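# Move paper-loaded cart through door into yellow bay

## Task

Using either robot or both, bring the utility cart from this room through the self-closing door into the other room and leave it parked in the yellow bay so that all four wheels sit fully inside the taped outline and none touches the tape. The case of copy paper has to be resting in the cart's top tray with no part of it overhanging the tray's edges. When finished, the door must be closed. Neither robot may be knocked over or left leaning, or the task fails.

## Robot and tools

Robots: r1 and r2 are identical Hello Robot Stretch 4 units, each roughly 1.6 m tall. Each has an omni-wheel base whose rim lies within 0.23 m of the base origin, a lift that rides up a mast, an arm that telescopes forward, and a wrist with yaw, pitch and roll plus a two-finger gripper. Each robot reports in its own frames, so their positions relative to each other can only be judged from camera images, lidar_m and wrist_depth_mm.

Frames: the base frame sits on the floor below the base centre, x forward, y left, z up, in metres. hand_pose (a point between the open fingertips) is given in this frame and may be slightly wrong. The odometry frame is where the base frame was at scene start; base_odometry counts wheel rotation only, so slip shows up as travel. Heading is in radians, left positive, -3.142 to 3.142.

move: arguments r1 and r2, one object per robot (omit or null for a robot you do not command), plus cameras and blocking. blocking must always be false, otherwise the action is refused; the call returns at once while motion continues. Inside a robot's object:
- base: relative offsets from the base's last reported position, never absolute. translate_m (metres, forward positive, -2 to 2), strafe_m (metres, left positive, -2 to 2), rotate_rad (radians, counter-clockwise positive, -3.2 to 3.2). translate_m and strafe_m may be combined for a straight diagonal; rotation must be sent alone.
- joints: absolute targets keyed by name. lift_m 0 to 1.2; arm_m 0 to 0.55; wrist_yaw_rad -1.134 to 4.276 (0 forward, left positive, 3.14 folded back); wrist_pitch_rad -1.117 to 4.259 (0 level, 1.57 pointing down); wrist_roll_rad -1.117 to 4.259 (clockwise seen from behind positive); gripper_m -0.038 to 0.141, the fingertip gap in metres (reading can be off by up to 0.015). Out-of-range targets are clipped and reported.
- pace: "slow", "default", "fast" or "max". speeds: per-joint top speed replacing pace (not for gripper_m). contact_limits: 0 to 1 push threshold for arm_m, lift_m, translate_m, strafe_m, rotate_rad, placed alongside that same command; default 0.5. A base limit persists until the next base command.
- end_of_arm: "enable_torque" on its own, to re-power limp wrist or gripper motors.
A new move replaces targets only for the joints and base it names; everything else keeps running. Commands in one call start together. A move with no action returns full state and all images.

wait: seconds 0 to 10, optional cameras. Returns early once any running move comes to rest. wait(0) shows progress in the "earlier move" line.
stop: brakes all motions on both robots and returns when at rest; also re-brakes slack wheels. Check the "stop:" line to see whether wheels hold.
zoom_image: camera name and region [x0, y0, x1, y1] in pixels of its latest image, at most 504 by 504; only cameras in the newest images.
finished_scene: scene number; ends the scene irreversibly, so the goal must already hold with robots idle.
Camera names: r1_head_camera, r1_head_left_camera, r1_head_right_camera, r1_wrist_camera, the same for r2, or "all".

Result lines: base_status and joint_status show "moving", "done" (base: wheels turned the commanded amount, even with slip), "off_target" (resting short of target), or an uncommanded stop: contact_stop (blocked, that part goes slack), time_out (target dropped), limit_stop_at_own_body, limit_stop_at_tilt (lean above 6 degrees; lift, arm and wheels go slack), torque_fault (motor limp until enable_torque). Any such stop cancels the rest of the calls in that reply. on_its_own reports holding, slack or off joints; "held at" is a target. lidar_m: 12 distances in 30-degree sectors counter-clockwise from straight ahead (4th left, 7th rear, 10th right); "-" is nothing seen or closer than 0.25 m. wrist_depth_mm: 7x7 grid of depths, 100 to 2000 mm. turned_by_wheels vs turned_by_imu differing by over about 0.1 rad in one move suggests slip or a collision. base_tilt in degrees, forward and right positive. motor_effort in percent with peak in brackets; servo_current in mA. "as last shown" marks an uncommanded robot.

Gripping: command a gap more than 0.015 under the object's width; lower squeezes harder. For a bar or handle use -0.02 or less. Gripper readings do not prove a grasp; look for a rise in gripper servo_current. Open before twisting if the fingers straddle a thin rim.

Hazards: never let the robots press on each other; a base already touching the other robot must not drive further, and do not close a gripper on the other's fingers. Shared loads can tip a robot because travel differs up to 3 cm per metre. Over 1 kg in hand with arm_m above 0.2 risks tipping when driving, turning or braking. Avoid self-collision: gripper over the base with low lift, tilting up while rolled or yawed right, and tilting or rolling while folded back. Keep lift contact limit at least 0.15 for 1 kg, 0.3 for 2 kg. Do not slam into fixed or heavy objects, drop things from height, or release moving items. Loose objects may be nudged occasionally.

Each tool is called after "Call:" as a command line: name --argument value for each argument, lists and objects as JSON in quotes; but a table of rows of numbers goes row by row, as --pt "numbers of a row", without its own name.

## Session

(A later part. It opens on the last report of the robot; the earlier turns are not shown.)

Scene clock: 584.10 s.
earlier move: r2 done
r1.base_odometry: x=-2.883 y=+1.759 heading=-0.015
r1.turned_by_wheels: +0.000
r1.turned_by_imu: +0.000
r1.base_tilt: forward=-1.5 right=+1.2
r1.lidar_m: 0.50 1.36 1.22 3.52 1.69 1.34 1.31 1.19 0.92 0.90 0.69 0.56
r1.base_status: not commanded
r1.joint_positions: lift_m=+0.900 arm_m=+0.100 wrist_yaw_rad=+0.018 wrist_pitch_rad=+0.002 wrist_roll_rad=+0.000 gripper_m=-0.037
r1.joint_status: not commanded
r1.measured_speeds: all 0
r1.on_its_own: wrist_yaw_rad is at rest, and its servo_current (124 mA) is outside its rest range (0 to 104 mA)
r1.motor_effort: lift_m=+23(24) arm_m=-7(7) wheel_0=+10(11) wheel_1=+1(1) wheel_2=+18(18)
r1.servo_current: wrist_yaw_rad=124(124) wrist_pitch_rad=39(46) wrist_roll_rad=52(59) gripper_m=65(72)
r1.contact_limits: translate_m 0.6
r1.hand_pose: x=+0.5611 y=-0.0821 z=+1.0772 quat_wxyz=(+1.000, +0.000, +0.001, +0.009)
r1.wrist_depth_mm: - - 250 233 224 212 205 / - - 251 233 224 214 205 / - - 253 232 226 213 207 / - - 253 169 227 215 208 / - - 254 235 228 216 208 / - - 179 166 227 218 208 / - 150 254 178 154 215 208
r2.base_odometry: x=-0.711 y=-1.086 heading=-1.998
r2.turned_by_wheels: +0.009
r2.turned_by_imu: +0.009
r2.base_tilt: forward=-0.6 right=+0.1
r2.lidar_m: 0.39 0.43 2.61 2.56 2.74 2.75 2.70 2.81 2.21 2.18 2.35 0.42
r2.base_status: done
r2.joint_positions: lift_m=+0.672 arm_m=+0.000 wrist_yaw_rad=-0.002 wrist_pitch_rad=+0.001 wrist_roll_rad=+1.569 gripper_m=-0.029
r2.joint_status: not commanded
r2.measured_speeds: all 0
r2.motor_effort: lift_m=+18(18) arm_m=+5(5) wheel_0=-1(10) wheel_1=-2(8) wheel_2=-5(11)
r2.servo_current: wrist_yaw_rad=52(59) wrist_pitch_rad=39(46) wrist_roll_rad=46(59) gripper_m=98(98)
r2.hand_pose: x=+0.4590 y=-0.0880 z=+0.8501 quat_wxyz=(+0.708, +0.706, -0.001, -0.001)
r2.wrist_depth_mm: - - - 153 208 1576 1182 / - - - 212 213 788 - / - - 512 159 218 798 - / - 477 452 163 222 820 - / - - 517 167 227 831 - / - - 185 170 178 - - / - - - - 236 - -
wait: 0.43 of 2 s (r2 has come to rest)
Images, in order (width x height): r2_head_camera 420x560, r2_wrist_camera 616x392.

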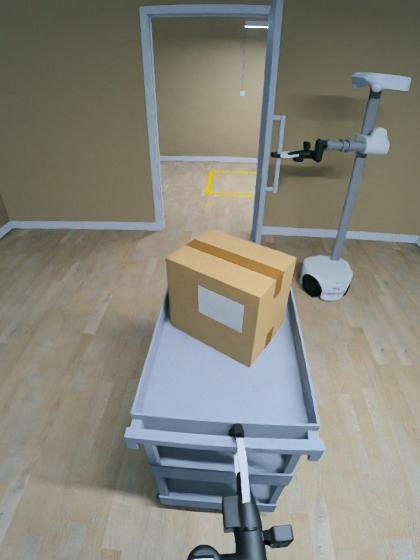

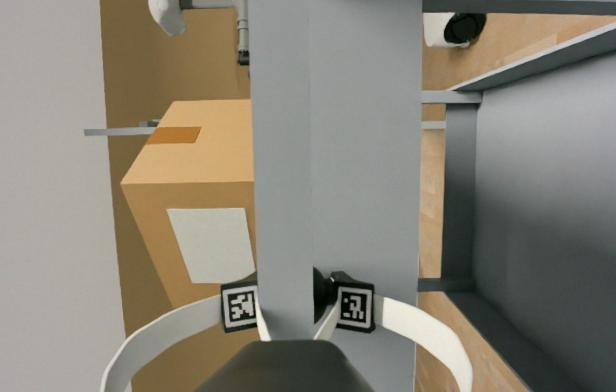

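Call:
move --blocking false --r2 '{"base":{"translate_m":0.8},"contact_limits":{"translate_m":0.6},"pace":"slow"}'

Call:
wait --seconds 9 --cameras '["r2_head_camera","r2_wrist_camera","r2_head_left_camera"]'

Scene clock: 592.43 s.
move: r2 moving
r1.base_odometry: x=-2.883 y=+1.759 heading=-0.015
r1.turned_by_wheels: +0.000
r1.turned_by_imu: +0.000
r1.base_tilt: forward=-1.6 right=+1.2
r1.lidar_m: 0.48 1.37 1.23 3.55 1.70 1.35 1.31 1.20 0.93 0.91 0.69 0.55
r1.base_status: not commanded
r1.joint_positions: lift_m=+0.900 arm_m=+0.100 wrist_yaw_rad=+0.018 wrist_pitch_rad=+0.002 wrist_roll_rad=+0.000 gripper_m=-0.037
r1.joint_status: not commanded
r1.measured_speeds: all 0
r1.motor_effort: lift_m=+24(24) arm_m=-7(7) wheel_0=+10(11) wheel_1=+1(1) wheel_2=+17(18)
r1.servo_current: wrist_yaw_rad=117(124) wrist_pitch_rad=33(46) wrist_roll_rad=46(59) gripper_m=65(65)
r1.contact_limits: translate_m 0.6
r1.hand_pose: x=+0.5611 y=-0.0821 z=+1.0772 quat_wxyz=(+1.000, +0.000, +0.001, +0.009)
r1.wrist_depth_mm: - - 250 233 224 212 205 / - - 252 231 224 215 205 / - - 252 232 226 214 207 / - - 253 169 226 215 207 / - - 255 234 227 215 208 / - - 179 167 225 217 207 / - 150 254 177 154 214 209
r2.base_odometry: x=-0.716 y=-1.097 heading=-1.998
r2.turned_by_wheels: +0.000
r2.turned_by_imu: +0.000
r2.base_tilt: forward=-0.7 right=+0.1
r2.lidar_m: 0.41 0.43 2.61 2.57 2.68 2.75 2.71 2.83 2.22 2.17 2.37 0.40
r2.base_status: translate_m moving
r2.joint_positions: lift_m=+0.672 arm_m=+0.000 wrist_yaw_rad=-0.002 wrist_pitch_rad=+0.001 wrist_roll_rad=+1.569 gripper_m=-0.029
r2.joint_status: not commanded
r2.measured_speeds: translate_m=+0.050 strafe_m=+0.000 rotate_rad=+0.000 lift_m=+0.000 arm_m=+0.000 wrist_yaw_rad=+0.000 wrist_pitch_rad=+0.000 wrist_roll_rad=+0.000
r2.motor_effort: lift_m=+17(18) arm_m=+5(5) wheel_0=+10(10) wheel_1=+5(7) wheel_2=-13(15)
r2.servo_current: wrist_yaw_rad=46(59) wrist_pitch_rad=33(46) wrist_roll_rad=46(59) gripper_m=85(98)
r2.contact_limits: translate_m 0.6
r2.hand_pose: x=+0.4590 y=-0.0880 z=+0.8501 quat_wxyz=(+0.708, +0.706, -0.001, -0.001)
r2.wrist_depth_mm: - - - 153 208 1576 1182 / - - - 210 212 798 - / - - 512 158 216 798 - / - 480 455 163 221 820 - / - - 521 166 226 842 - / - - 184 170 178 - - / - - - - 236 - -
pictures: none

Scene clock: 601.20 s.
earlier move: r2 done
r1.base_odometry: x=-2.883 y=+1.759 heading=-0.015
r1.turned_by_wheels: +0.000
r1.turned_by_imu: -0.001
r1.base_tilt: forward=-1.5 right=+1.2
r1.lidar_m: 0.48 0.63 0.64 3.51 1.68 1.34 1.32 1.21 0.94 0.91 0.69 0.56
r1.base_status: not commanded
r1.joint_positions: lift_m=+0.900 arm_m=+0.100 wrist_yaw_rad=+0.018 wrist_pitch_rad=+0.002 wrist_roll_rad=+0.000 gripper_m=-0.037
r1.joint_status: not commanded
r1.measured_speeds: all 0
r1.motor_effort: lift_m=+23(24) arm_m=-7(7) wheel_0=+10(11) wheel_1=+1(1) wheel_2=+17(18)
r1.servo_current: wrist_yaw_rad=104(150) wrist_pitch_rad=33(52) wrist_roll_rad=59(78) gripper_m=65(72)
r1.contact_limits: translate_m 0.6
r1.hand_pose: x=+0.5611 y=-0.0821 z=+1.0772 quat_wxyz=(+1.000, +0.000, +0.001, +0.009)
r1.wrist_depth_mm: - - 250 233 224 212 204 / - - 252 231 225 215 206 / - - 253 233 226 215 206 / - - 253 169 226 215 207 / - - 254 235 227 216 207 / - - 179 166 227 217 208 / - 151 254 177 153 216 208
r2.base_odometry: x=-1.042 y=-1.814 heading=-1.998
r2.turned_by_wheels: +0.000
r2.turned_by_imu: -0.001
r2.base_tilt: forward=-0.7 right=+0.0
r2.lidar_m: 0.46 2.49 2.52 2.48 2.65 3.52 3.49 2.91 2.32 2.25 0.62 0.31
r2.base_status: done
r2.joint_positions: lift_m=+0.672 arm_m=+0.000 wrist_yaw_rad=-0.003 wrist_pitch_rad=+0.001 wrist_roll_rad=+1.569 gripper_m=-0.029
r2.joint_status: not commanded
r2.measured_speeds: all 0
r2.motor_effort: lift_m=+17(18) arm_m=+5(5) wheel_0=+3(11) wheel_1=+3(8) wheel_2=-7(15)
r2.servo_current: wrist_yaw_rad=52(65) wrist_pitch_rad=39(46) wrist_roll_rad=52(65) gripper_m=91(98)
r2.contact_limits: translate_m 0.6
r2.hand_pose: x=+0.4589 y=-0.0883 z=+0.8501 quat_wxyz=(+0.708, +0.706, -0.001, -0.001)
r2.wrist_depth_mm: - 368 - - - 109 - / - - - - 121 - - / - - - - 142 - - / - - - - 171 554 525 / - - - - 213 1661 484 / - - 182 128 179 1661 445 / - - - - - 1661 1138
wait: 8.77 of 9 s (r2 has come to rest)
pictures: r2_head_camera, r2_head_left_camera, r2_wrist_camera
Images, in order (width x height): r2_head_camera 420x560, r2_head_left_camera 420x672, r2_wrist_camera 616x392.

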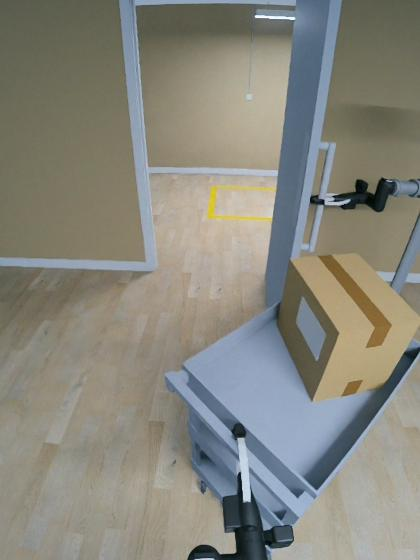

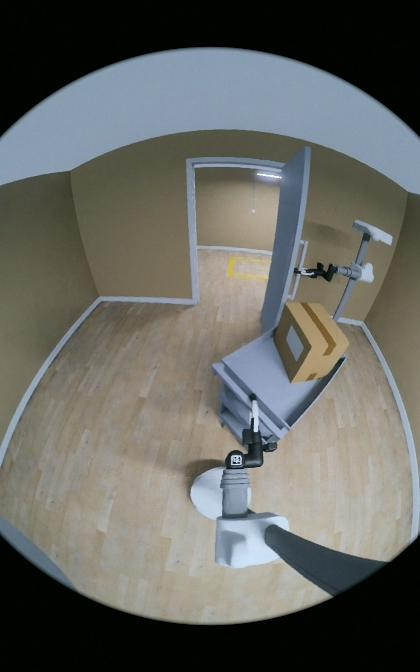

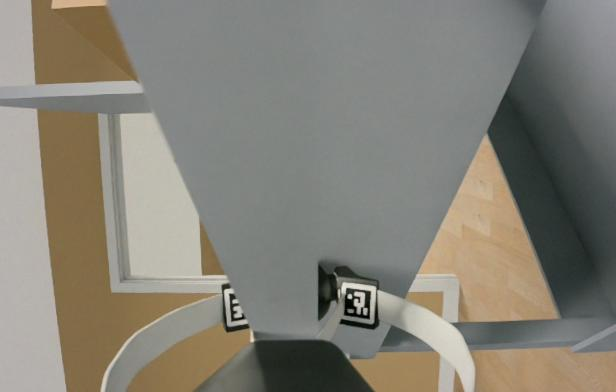

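Call:
move --blocking false --r2 '{"base":{"translate_m":-0.55,"strafe_m":0.45},"contact_limits":{"translate_m":0.6}}'

Call:
wait --seconds 5 --cameras '["r2_head_camera","r2_head_left_camera"]'

Scene clock: 631.97 s.
move: r2 moving
r1: as last shown
r1.turned_by_imu: +0.000
r1.contact_limits: translate_m 0.6
r2.base_odometry: x=-1.013 y=-1.799 heading=-1.999
r2.turned_by_wheels: +0.000
r2.turned_by_imu: +0.000
r2.base_tilt: forward=-0.7 right=+0.1
r2.lidar_m: 0.47 2.54 2.51 2.47 2.68 3.54 3.49 2.97 2.31 2.28 0.67 0.32
r2.base_status: translate_m moving; strafe_m moving
r2.joint_positions: lift_m=+0.672 arm_m=+0.000 wrist_yaw_rad=-0.006 wrist_pitch_rad=+0.001 wrist_roll_rad=+1.569 gripper_m=-0.029
r2.joint_status: not commanded
r2.measured_speeds: translate_m=-0.102 strafe_m=+0.082 rotate_rad=+0.006 lift_m=+0.000 arm_m=+0.000 wrist_yaw_rad=+0.000 wrist_pitch_rad=+0.000 wrist_roll_rad=+0.000
r2.motor_effort: lift_m=+17(18) arm_m=+4(5) wheel_0=-14(19) wheel_1=+5(6) wheel_2=+9(11)
r2.servo_current: wrist_yaw_rad=59(59) wrist_pitch_rad=39(46) wrist_roll_rad=52(65) gripper_m=91(98)
r2.contact_limits: translate_m 0.6
r2.hand_pose: x=+0.4588 y=-0.0890 z=+0.8501 quat_wxyz=(+0.708, +0.706, -0.002, -0.002)
r2.wrist_depth_mm: - 368 - - 112 112 - / - 517 - - 126 - - / - - - - 146 - - / - - - - 174 559 530 / - - - - 216 1661 484 / - - 183 134 178 1661 449 / - - - - 407 1618 1138
pictures: none

Scene clock: 635.27 s.
earlier move: r2 done
r1.base_odometry: x=-2.883 y=+1.759 heading=-0.015
r1.turned_by_wheels: +0.000
r1.turned_by_imu: +0.000
r1.base_tilt: forward=-1.6 right=+1.2
r1.lidar_m: 0.47 1.31 1.31 3.57 1.70 1.35 1.32 1.21 0.91 0.90 0.71 0.57
r1.base_status: not commanded
r1.joint_positions: lift_m=+0.900 arm_m=+0.100 wrist_yaw_rad=+0.018 wrist_pitch_rad=+0.002 wrist_roll_rad=+0.000 gripper_m=-0.037
r1.joint_status: not commanded
r1.measured_speeds: all 0
r1.on_its_own: wrist_yaw_rad is at rest, and its servo_current (124 mA) is outside its rest range (0 to 104 mA)
r1.motor_effort: lift_m=+23(24) arm_m=-7(7) wheel_0=+10(11) wheel_1=+1(1) wheel_2=+17(18)
r1.servo_current: wrist_yaw_rad=124(130) wrist_pitch_rad=33(52) wrist_roll_rad=52(65) gripper_m=59(72)
r1.contact_limits: translate_m 0.6
r1.hand_pose: x=+0.5611 y=-0.0821 z=+1.0772 quat_wxyz=(+1.000, +0.000, +0.001, +0.009)
r1.wrist_depth_mm: - - 251 233 224 212 205 / - - 251 232 225 215 206 / - - 252 233 226 215 206 / - - 254 168 227 215 208 / - - 253 235 227 215 208 / - - 179 167 226 218 208 / - 150 255 178 154 215 210
r2.base_odometry: x=-0.405 y=-1.500 heading=-1.998
r2.turned_by_wheels: +0.001
r2.turned_by_imu: +0.000
r2.base_tilt: forward=-0.7 right=+0.0
r2.lidar_m: 0.45 2.74 2.13 2.10 2.23 2.95 2.88 3.10 2.69 2.64 2.86 0.35
r2.base_status: done
r2.joint_positions: lift_m=+0.672 arm_m=+0.000 wrist_yaw_rad=+0.000 wrist_pitch_rad=+0.001 wrist_roll_rad=+1.569 gripper_m=-0.029
r2.joint_status: not commanded
r2.measured_speeds: all 0
r2.motor_effort: lift_m=+17(18) arm_m=-3(5) wheel_0=-1(20) wheel_1=+3(7) wheel_2=+5(14)
r2.servo_current: wrist_yaw_rad=52(65) wrist_pitch_rad=39(46) wrist_roll_rad=46(65) gripper_m=91(98)
r2.contact_limits: translate_m 0.6
r2.hand_pose: x=+0.4593 y=-0.0873 z=+0.8501 quat_wxyz=(+0.708, +0.706, +0.000, +0.000)
r2.wrist_depth_mm: - 397 392 - 144 - - / - 387 389 - 157 - - / - - 496 111 170 - - / - - 627 121 193 - - / - - - 136 216 1756 - / - - 183 157 177 1618 477 / - - - - - 1661 1205
wait: 3.30 of 5 s (r2 has come to rest)
Images, in order (width x height): r2_head_camera 420x560, r2_head_left_camera 420x672.

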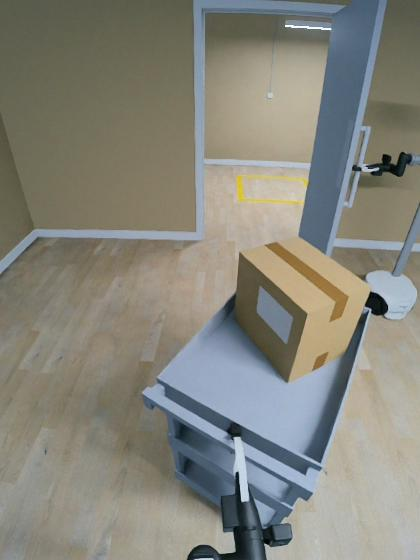

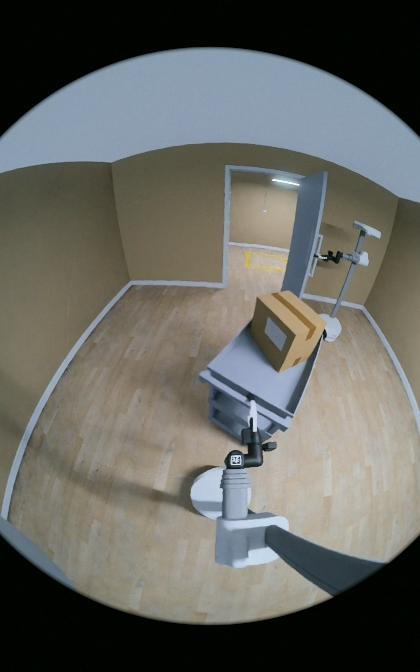

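Call:
move --blocking false --r2 '{"base":{"translate_m":0.38,"strafe_m":0.69},"joints":{"wrist_yaw_rad":-1.08},"speeds":{"wrist_yaw_rad":0.35},"contact_limits":{"translate_m":0.6}}'

Call:
wait --seconds 6

Call:
wait --seconds 0.3 --cameras '["r2_head_left_camera","r2_head_camera"]'

Scene clock: 682.10 s.
move: r2 moving
r1.base_odometry: x=-2.883 y=+1.759 heading=-0.015
r1.turned_by_wheels: +0.000
r1.turned_by_imu: +0.000
r1.base_tilt: forward=-1.6 right=+1.2
r1.lidar_m: 0.48 1.30 1.31 3.56 1.68 1.34 1.31 1.18 0.92 0.91 0.69 0.56
r1.base_status: not commanded
r1.joint_positions: lift_m=+0.900 arm_m=+0.100 wrist_yaw_rad=+0.018 wrist_pitch_rad=+0.002 wrist_roll_rad=+0.000 gripper_m=-0.037
r1.joint_status: not commanded
r1.measured_speeds: all 0
r1.motor_effort: lift_m=+23(24) arm_m=-7(7) wheel_0=+10(11) wheel_1=+1(1) wheel_2=+17(18)
r1.servo_current: wrist_yaw_rad=111(137) wrist_pitch_rad=33(46) wrist_roll_rad=46(59) gripper_m=59(72)
r1.contact_limits: translate_m 0.6
r1.hand_pose: x=+0.5611 y=-0.0821 z=+1.0772 quat_wxyz=(+1.000, +0.000, +0.001, +0.009)
r1.wrist_depth_mm: - - 251 232 224 213 205 / - - 253 232 224 215 205 / - - 253 233 226 215 206 / - - 253 169 227 215 208 / - - 254 235 227 215 207 / - - 180 167 226 217 208 / - 150 254 177 154 215 208
r2.base_odometry: x=-0.386 y=-1.525 heading=-1.998
r2.turned_by_wheels: +0.000
r2.turned_by_imu: +0.001
r2.base_tilt: forward=-0.7 right=+0.1
r2.lidar_m: 0.43 2.68 2.12 2.06 2.24 2.97 2.91 3.15 2.73 2.68 2.32 0.37
r2.base_status: translate_m moving; strafe_m moving
r2.joint_positions: lift_m=+0.672 arm_m=+0.000 wrist_yaw_rad=-0.132 wrist_pitch_rad=+0.001 wrist_roll_rad=+1.569 gripper_m=-0.029
r2.joint_status: wrist_yaw_rad moving
r2.measured_speeds: translate_m=+0.058 strafe_m=+0.107 rotate_rad=-0.004 lift_m=+0.000 arm_m=+0.000 wrist_yaw_rad=-0.387 wrist_pitch_rad=+0.000 wrist_roll_rad=+0.000
r2.motor_effort: lift_m=+17(18) arm_m=-3(4) wheel_0=-6(9) wheel_1=+12(12) wheel_2=-7(8)
r2.servo_current: wrist_yaw_rad=143(169) wrist_pitch_rad=39(46) wrist_roll_rad=46(59) gripper_m=91(91)
r2.contact_limits: translate_m 0.6
r2.hand_pose: x=+0.4452 y=-0.1247 z=+0.8501 quat_wxyz=(+0.706, +0.705, -0.047, -0.047)
r2.wrist_depth_mm: - 469 439 103 158 - - / - 404 397 113 170 - - / - 500 436 120 183 - - / - - 549 135 200 - - / - - - 146 214 1983 - / - - 185 162 178 1618 492 / - - - - - 1618 459
pictures: none

Scene clock: 685.70 s.
earlier move: r2 done
r1.base_odometry: x=-2.883 y=+1.759 heading=-0.015
r1.turned_by_wheels: +0.000
r1.turned_by_imu: +0.000
r1.base_tilt: forward=-1.6 right=+1.2
r1.lidar_m: 0.47 1.58 4.93 3.55 1.70 1.34 1.31 1.17 0.95 0.91 0.68 0.53
r1.base_status: not commanded
r1.joint_positions: lift_m=+0.900 arm_m=+0.100 wrist_yaw_rad=+0.018 wrist_pitch_rad=+0.002 wrist_roll_rad=+0.000 gripper_m=-0.037
r1.joint_status: not commanded
r1.measured_speeds: all 0
r1.motor_effort: lift_m=+23(24) arm_m=-7(7) wheel_0=+10(11) wheel_1=+1(1) wheel_2=+18(18)
r1.servo_current: wrist_yaw_rad=104(137) wrist_pitch_rad=46(52) wrist_roll_rad=39(65) gripper_m=59(72)
r1.contact_limits: translate_m 0.6
r1.hand_pose: x=+0.5611 y=-0.0821 z=+1.0772 quat_wxyz=(+1.000, +0.000, +0.001, +0.009)
r1.wrist_depth_mm: - - 250 232 224 213 205 / - - 252 231 224 215 206 / - - 254 233 225 214 206 / - - 254 168 227 215 207 / 1281 - 254 234 226 215 208 / - - 179 167 226 217 208 / - 150 255 177 154 215 208
r2.base_odometry: x=+0.065 y=-2.131 heading=-1.998
r2.turned_by_wheels: -0.001
r2.turned_by_imu: +0.000
r2.base_tilt: forward=-0.7 right=+0.0
r2.lidar_m: 2.59 1.80 1.40 1.37 1.49 2.22 3.21 3.47 3.43 0.27 0.28 0.34
r2.base_status: done
r2.joint_positions: lift_m=+0.672 arm_m=+0.000 wrist_yaw_rad=-1.082 wrist_pitch_rad=+0.001 wrist_roll_rad=+1.569 gripper_m=-0.029
r2.joint_status: all done
r2.measured_speeds: all 0
r2.motor_effort: lift_m=+18(18) arm_m=-3(4) wheel_0=-3(16) wheel_1=+1(12) wheel_2=-7(14)
r2.servo_current: wrist_yaw_rad=52(169) wrist_pitch_rad=33(46) wrist_roll_rad=33(59) gripper_m=91(98)
r2.contact_limits: translate_m 0.6
r2.hand_pose: x=+0.2292 y=-0.2957 z=+0.8501 quat_wxyz=(+0.607, +0.606, -0.364, -0.365)
r2.wrist_depth_mm: - - - 138 191 1464 - / - - 530 144 198 768 - / - 459 442 148 206 - - / - - 484 156 216 854 - / - - 574 163 224 - - / - - 182 169 178 - - / - - - - - 1756 500
wait: 3.60 of 6 s (r2 has come to rest)
pictures: none

Scene clock: 686.00 s.
r1.base_odometry: x=-2.883 y=+1.759 heading=-0.015
r1.turned_by_wheels: +0.000
r1.turned_by_imu: +0.000
r1.base_tilt: forward=-1.5 right=+1.2
r1.lidar_m: 0.48 1.57 4.92 3.58 1.67 1.34 1.31 1.18 0.92 0.90 0.68 0.55
r1.base_status: not commanded
r1.joint_positions: lift_m=+0.900 arm_m=+0.100 wrist_yaw_rad=+0.018 wrist_pitch_rad=+0.002 wrist_roll_rad=+0.000 gripper_m=-0.037
r1.joint_status: not commanded
r1.measured_speeds: all 0
r1.on_its_own: wrist_yaw_rad is at rest, and its servo_current (111 mA) is outside its rest range (0 to 104 mA)
r1.motor_effort: lift_m=+23(24) arm_m=-7(7) wheel_0=+10(11) wheel_1=+1(1) wheel_2=+17(18)
r1.servo_current: wrist_yaw_rad=111(137) wrist_pitch_rad=39(52) wrist_roll_rad=39(65) gripper_m=59(72)
r1.contact_limits: translate_m 0.6
r1.hand_pose: x=+0.5611 y=-0.0821 z=+1.0772 quat_wxyz=(+1.000, +0.000, +0.001, +0.009)
r1.wrist_depth_mm: - - 252 232 224 213 205 / - - 252 231 225 214 205 / - - 252 232 226 213 206 / - - 253 168 226 215 207 / 1281 - 255 235 228 215 208 / - - 179 167 227 217 208 / - 150 254 177 153 216 208
r2.base_odometry: x=+0.065 y=-2.131 heading=-1.998
r2.turned_by_wheels: +0.000
r2.turned_by_imu: +0.000
r2.base_tilt: forward=-0.7 right=+0.0
r2.lidar_m: 2.61 1.77 1.41 1.35 1.49 2.23 3.21 3.44 3.41 0.26 0.27 0.36
r2.base_status: done
r2.joint_positions: lift_m=+0.672 arm_m=+0.000 wrist_yaw_rad=-1.082 wrist_pitch_rad=+0.001 wrist_roll_rad=+1.569 gripper_m=-0.029
r2.joint_status: all done
r2.measured_speeds: all 0
r2.motor_effort: lift_m=+18(18) arm_m=-3(4) wheel_0=-3(16) wheel_1=+0(12) wheel_2=-7(14)
r2.servo_current: wrist_yaw_rad=39(169) wrist_pitch_rad=46(46) wrist_roll_rad=46(59) gripper_m=91(98)
r2.contact_limits: translate_m 0.6
r2.hand_pose: x=+0.2292 y=-0.2957 z=+0.8501 quat_wxyz=(+0.607, +0.606, -0.364, -0.365)
r2.wrist_depth_mm: - - - 138 191 1464 - / - - 530 144 198 759 - / - 459 442 148 206 - - / - - 488 156 215 842 - / - - 580 162 224 - - / - - 181 168 178 - - / - - - - - 1708 496
wait: 0.30 s; at rest by 0.27 s
pictures: r2_head_camera, r2_head_left_camera
Images, in order (width x height): r2_head_camera 420x560, r2_head_left_camera 420x672.

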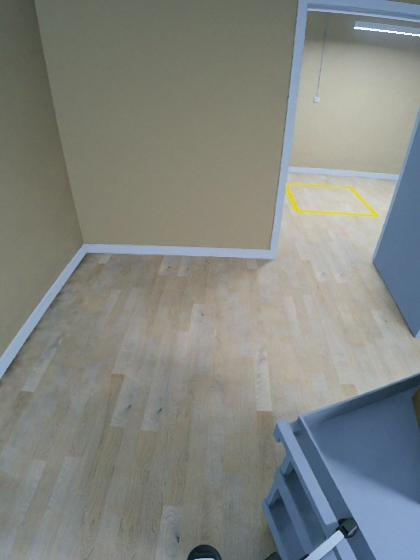

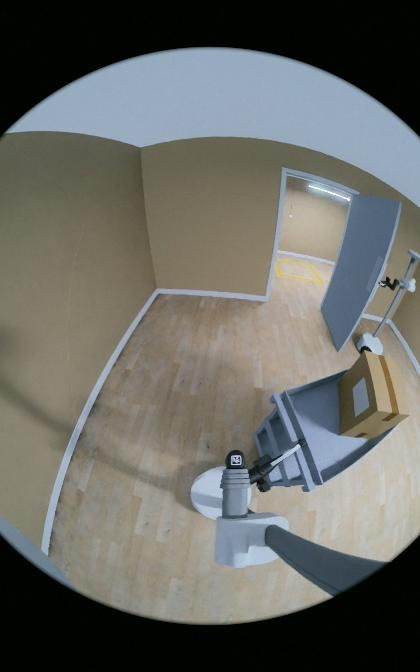

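Call:
move --blocking false --r2 '{"base":{"rotate_rad":-1.08},"joints":{"wrist_yaw_rad":0.0},"speeds":{"wrist_yaw_rad":0.8},"pace":"slow"}'

Call:
wait --seconds 4

Call:
wait --seconds 0.4 --cameras '["r2_head_left_camera","r2_head_camera"]'

Scene clock: 692.57 s.
move: r2 moving
r1.base_odometry: x=-2.883 y=+1.759 heading=-0.015
r1.turned_by_wheels: +0.000
r1.turned_by_imu: +0.000
r1.base_tilt: forward=-1.6 right=+1.3
r1.lidar_m: 0.47 1.52 4.93 3.55 1.71 1.35 1.32 1.21 0.91 0.90 0.68 0.56
r1.base_status: not commanded
r1.joint_positions: lift_m=+0.900 arm_m=+0.100 wrist_yaw_rad=+0.018 wrist_pitch_rad=+0.002 wrist_roll_rad=+0.000 gripper_m=-0.037
r1.joint_status: not commanded
r1.measured_speeds: all 0
r1.motor_effort: lift_m=+23(24) arm_m=-7(7) wheel_0=+10(11) wheel_1=+1(1) wheel_2=+18(18)
r1.servo_current: wrist_yaw_rad=104(117) wrist_pitch_rad=46(52) wrist_roll_rad=59(65) gripper_m=65(72)
r1.contact_limits: translate_m 0.6
r1.hand_pose: x=+0.5611 y=-0.0821 z=+1.0772 quat_wxyz=(+1.000, +0.000, +0.001, +0.009)
r1.wrist_depth_mm: - - 251 232 224 213 204 / - - 251 231 225 214 206 / - - 253 232 226 213 206 / - - 253 168 226 215 207 / 1255 - 254 235 228 216 208 / - - 179 167 226 218 208 / - 150 255 177 153 215 208
r2.base_odometry: x=+0.066 y=-2.132 heading=-2.122
r2.turned_by_wheels: -0.124
r2.turned_by_imu: -0.120
r2.base_tilt: forward=-0.7 right=+0.1
r2.lidar_m: 2.61 2.04 1.46 1.37 1.45 1.94 3.26 3.31 3.53 3.37 0.27 0.38
r2.base_status: rotate_rad moving
r2.joint_positions: lift_m=+0.672 arm_m=+0.000 wrist_yaw_rad=-0.778 wrist_pitch_rad=+0.001 wrist_roll_rad=+1.569 gripper_m=-0.029
r2.joint_status: wrist_yaw_rad moving
r2.measured_speeds: translate_m=-0.001 strafe_m=+0.001 rotate_rad=-0.482 lift_m=+0.000 arm_m=+0.000 wrist_yaw_rad=+0.907 wrist_pitch_rad=+0.000 wrist_roll_rad=+0.000
r2.motor_effort: lift_m=+17(18) arm_m=-4(4) wheel_0=+11(11) wheel_1=+7(7) wheel_2=+7(8)
r2.servo_current: wrist_yaw_rad=117(293) wrist_pitch_rad=33(46) wrist_roll_rad=39(59) gripper_m=91(91)
r2.hand_pose: x=+0.3149 y=-0.2647 z=+0.8501 quat_wxyz=(+0.655, +0.654, -0.268, -0.269)
r2.wrist_depth_mm: - 462 439 107 161 - - / - 410 397 118 173 - - / - 496 439 128 186 - - / - - 574 136 202 - - / - - - 148 220 1863 - / - - 183 163 177 1618 500 / - - - - - 1576 452
pictures: none

Scene clock: 694.47 s.
earlier move: r2 done
r1.base_odometry: x=-2.883 y=+1.759 heading=-0.015
r1.turned_by_wheels: +0.000
r1.turned_by_imu: +0.000
r1.base_tilt: forward=-1.6 right=+1.2
r1.lidar_m: 0.48 1.51 1.65 3.55 1.67 1.34 1.33 1.20 0.93 0.91 0.69 0.57
r1.base_status: not commanded
r1.joint_positions: lift_m=+0.900 arm_m=+0.100 wrist_yaw_rad=+0.018 wrist_pitch_rad=+0.002 wrist_roll_rad=+0.000 gripper_m=-0.037
r1.joint_status: not commanded
r1.measured_speeds: all 0
r1.motor_effort: lift_m=+24(24) arm_m=-7(7) wheel_0=+10(11) wheel_1=+1(1) wheel_2=+17(18)
r1.servo_current: wrist_yaw_rad=98(130) wrist_pitch_rad=46(52) wrist_roll_rad=59(65) gripper_m=59(72)
r1.contact_limits: translate_m 0.6
r1.hand_pose: x=+0.5611 y=-0.0821 z=+1.0772 quat_wxyz=(+1.000, +0.000, +0.001, +0.009)
r1.wrist_depth_mm: - - 250 232 224 213 204 / - - 252 231 226 215 205 / - - 252 233 226 215 206 / - - 253 168 227 215 207 / - - 254 235 227 216 208 / - - 179 166 226 218 208 / 1983 150 253 177 154 215 208
r2.base_odometry: x=+0.066 y=-2.131 heading=-3.077
r2.turned_by_wheels: -0.955
r2.turned_by_imu: -0.927
r2.base_tilt: forward=-0.7 right=+0.1
r2.lidar_m: 0.42 0.43 2.59 1.83 1.43 1.37 1.49 2.14 3.19 3.40 3.42 0.40
r2.base_status: done
r2.joint_positions: lift_m=+0.672 arm_m=+0.000 wrist_yaw_rad=+0.002 wrist_pitch_rad=+0.001 wrist_roll_rad=+1.569 gripper_m=-0.029
r2.joint_status: all done
r2.measured_speeds: all 0
r2.motor_effort: lift_m=+18(18) arm_m=-3(4) wheel_0=+5(16) wheel_1=+4(9) wheel_2=+6(12)
r2.servo_current: wrist_yaw_rad=46(293) wrist_pitch_rad=39(46) wrist_roll_rad=46(59) gripper_m=85(98)
r2.hand_pose: x=+0.4595 y=-0.0868 z=+0.8501 quat_wxyz=(+0.708, +0.706, +0.001, +0.001)
r2.wrist_depth_mm: - - - 149 204 1708 1160 / - - - 207 208 750 - / - - 480 156 214 798 - / - 496 466 161 220 778 - / - - 535 166 226 842 - / - - 183 169 178 - - / - - - - - - 508
wait: 1.90 of 4 s (r2 has come to rest)
pictures: none

Scene clock: 694.87 s.
r1.base_odometry: x=-2.883 y=+1.759 heading=-0.015
r1.turned_by_wheels: +0.000
r1.turned_by_imu: +0.000
r1.base_tilt: forward=-1.5 right=+1.2
r1.lidar_m: 0.48 1.50 1.64 3.53 1.71 1.35 1.32 1.20 0.93 0.91 0.69 0.55
r1.base_status: not commanded
r1.joint_positions: lift_m=+0.900 arm_m=+0.100 wrist_yaw_rad=+0.018 wrist_pitch_rad=+0.002 wrist_roll_rad=+0.000 gripper_m=-0.037
r1.joint_status: not commanded
r1.measured_speeds: all 0
r1.motor_effort: lift_m=+23(24) arm_m=-7(7) wheel_0=+10(11) wheel_1=+1(1) wheel_2=+18(18)
r1.servo_current: wrist_yaw_rad=91(130) wrist_pitch_rad=39(52) wrist_roll_rad=52(65) gripper_m=59(72)
r1.contact_limits: translate_m 0.6
r1.hand_pose: x=+0.5611 y=-0.0821 z=+1.0772 quat_wxyz=(+1.000, +0.000, +0.001, +0.009)
r1.wrist_depth_mm: - - 250 232 224 212 205 / - - 252 231 225 216 206 / - - 252 233 225 214 206 / - - 252 168 227 215 207 / - - 254 235 228 216 208 / - - 179 167 226 218 208 / 1863 150 254 177 154 216 209
r2.base_odometry: x=+0.066 y=-2.131 heading=-3.077
r2.turned_by_wheels: +0.000
r2.turned_by_imu: +0.000
r2.base_tilt: forward=-0.7 right=+0.1
r2.lidar_m: 0.41 0.45 2.59 1.80 1.41 1.36 1.48 2.14 3.20 3.42 3.42 0.41
r2.base_status: done
r2.joint_positions: lift_m=+0.672 arm_m=+0.000 wrist_yaw_rad=+0.002 wrist_pitch_rad=+0.001 wrist_roll_rad=+1.569 gripper_m=-0.029
r2.joint_status: all done
r2.measured_speeds: all 0
r2.motor_effort: lift_m=+17(18) arm_m=-4(4) wheel_0=+4(16) wheel_1=+5(9) wheel_2=+6(12)
r2.servo_current: wrist_yaw_rad=52(293) wrist_pitch_rad=39(46) wrist_roll_rad=46(59) gripper_m=85(98)
r2.hand_pose: x=+0.4595 y=-0.0868 z=+0.8501 quat_wxyz=(+0.708, +0.706, +0.001, +0.001)
r2.wrist_depth_mm: - - - 150 204 1756 1160 / - - - 207 209 759 - / - - 484 156 214 798 - / - 492 466 161 220 778 - / - - 535 166 226 842 - / - - 183 169 179 - - / - - - - - - 508
wait: 0.40 s; at rest by 0.27 s
pictures: r2_head_camera, r2_head_left_camera
Images, in order (width x height): r2_head_camera 420x560, r2_head_left_camera 420x672.

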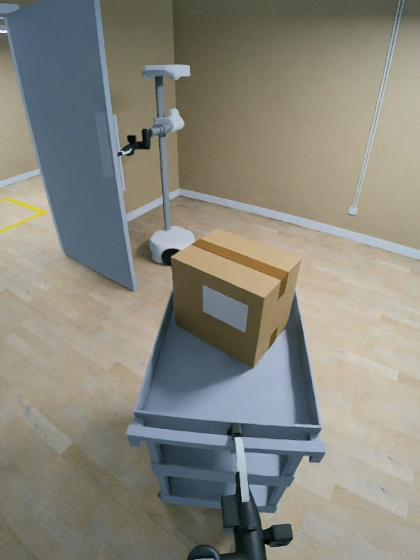

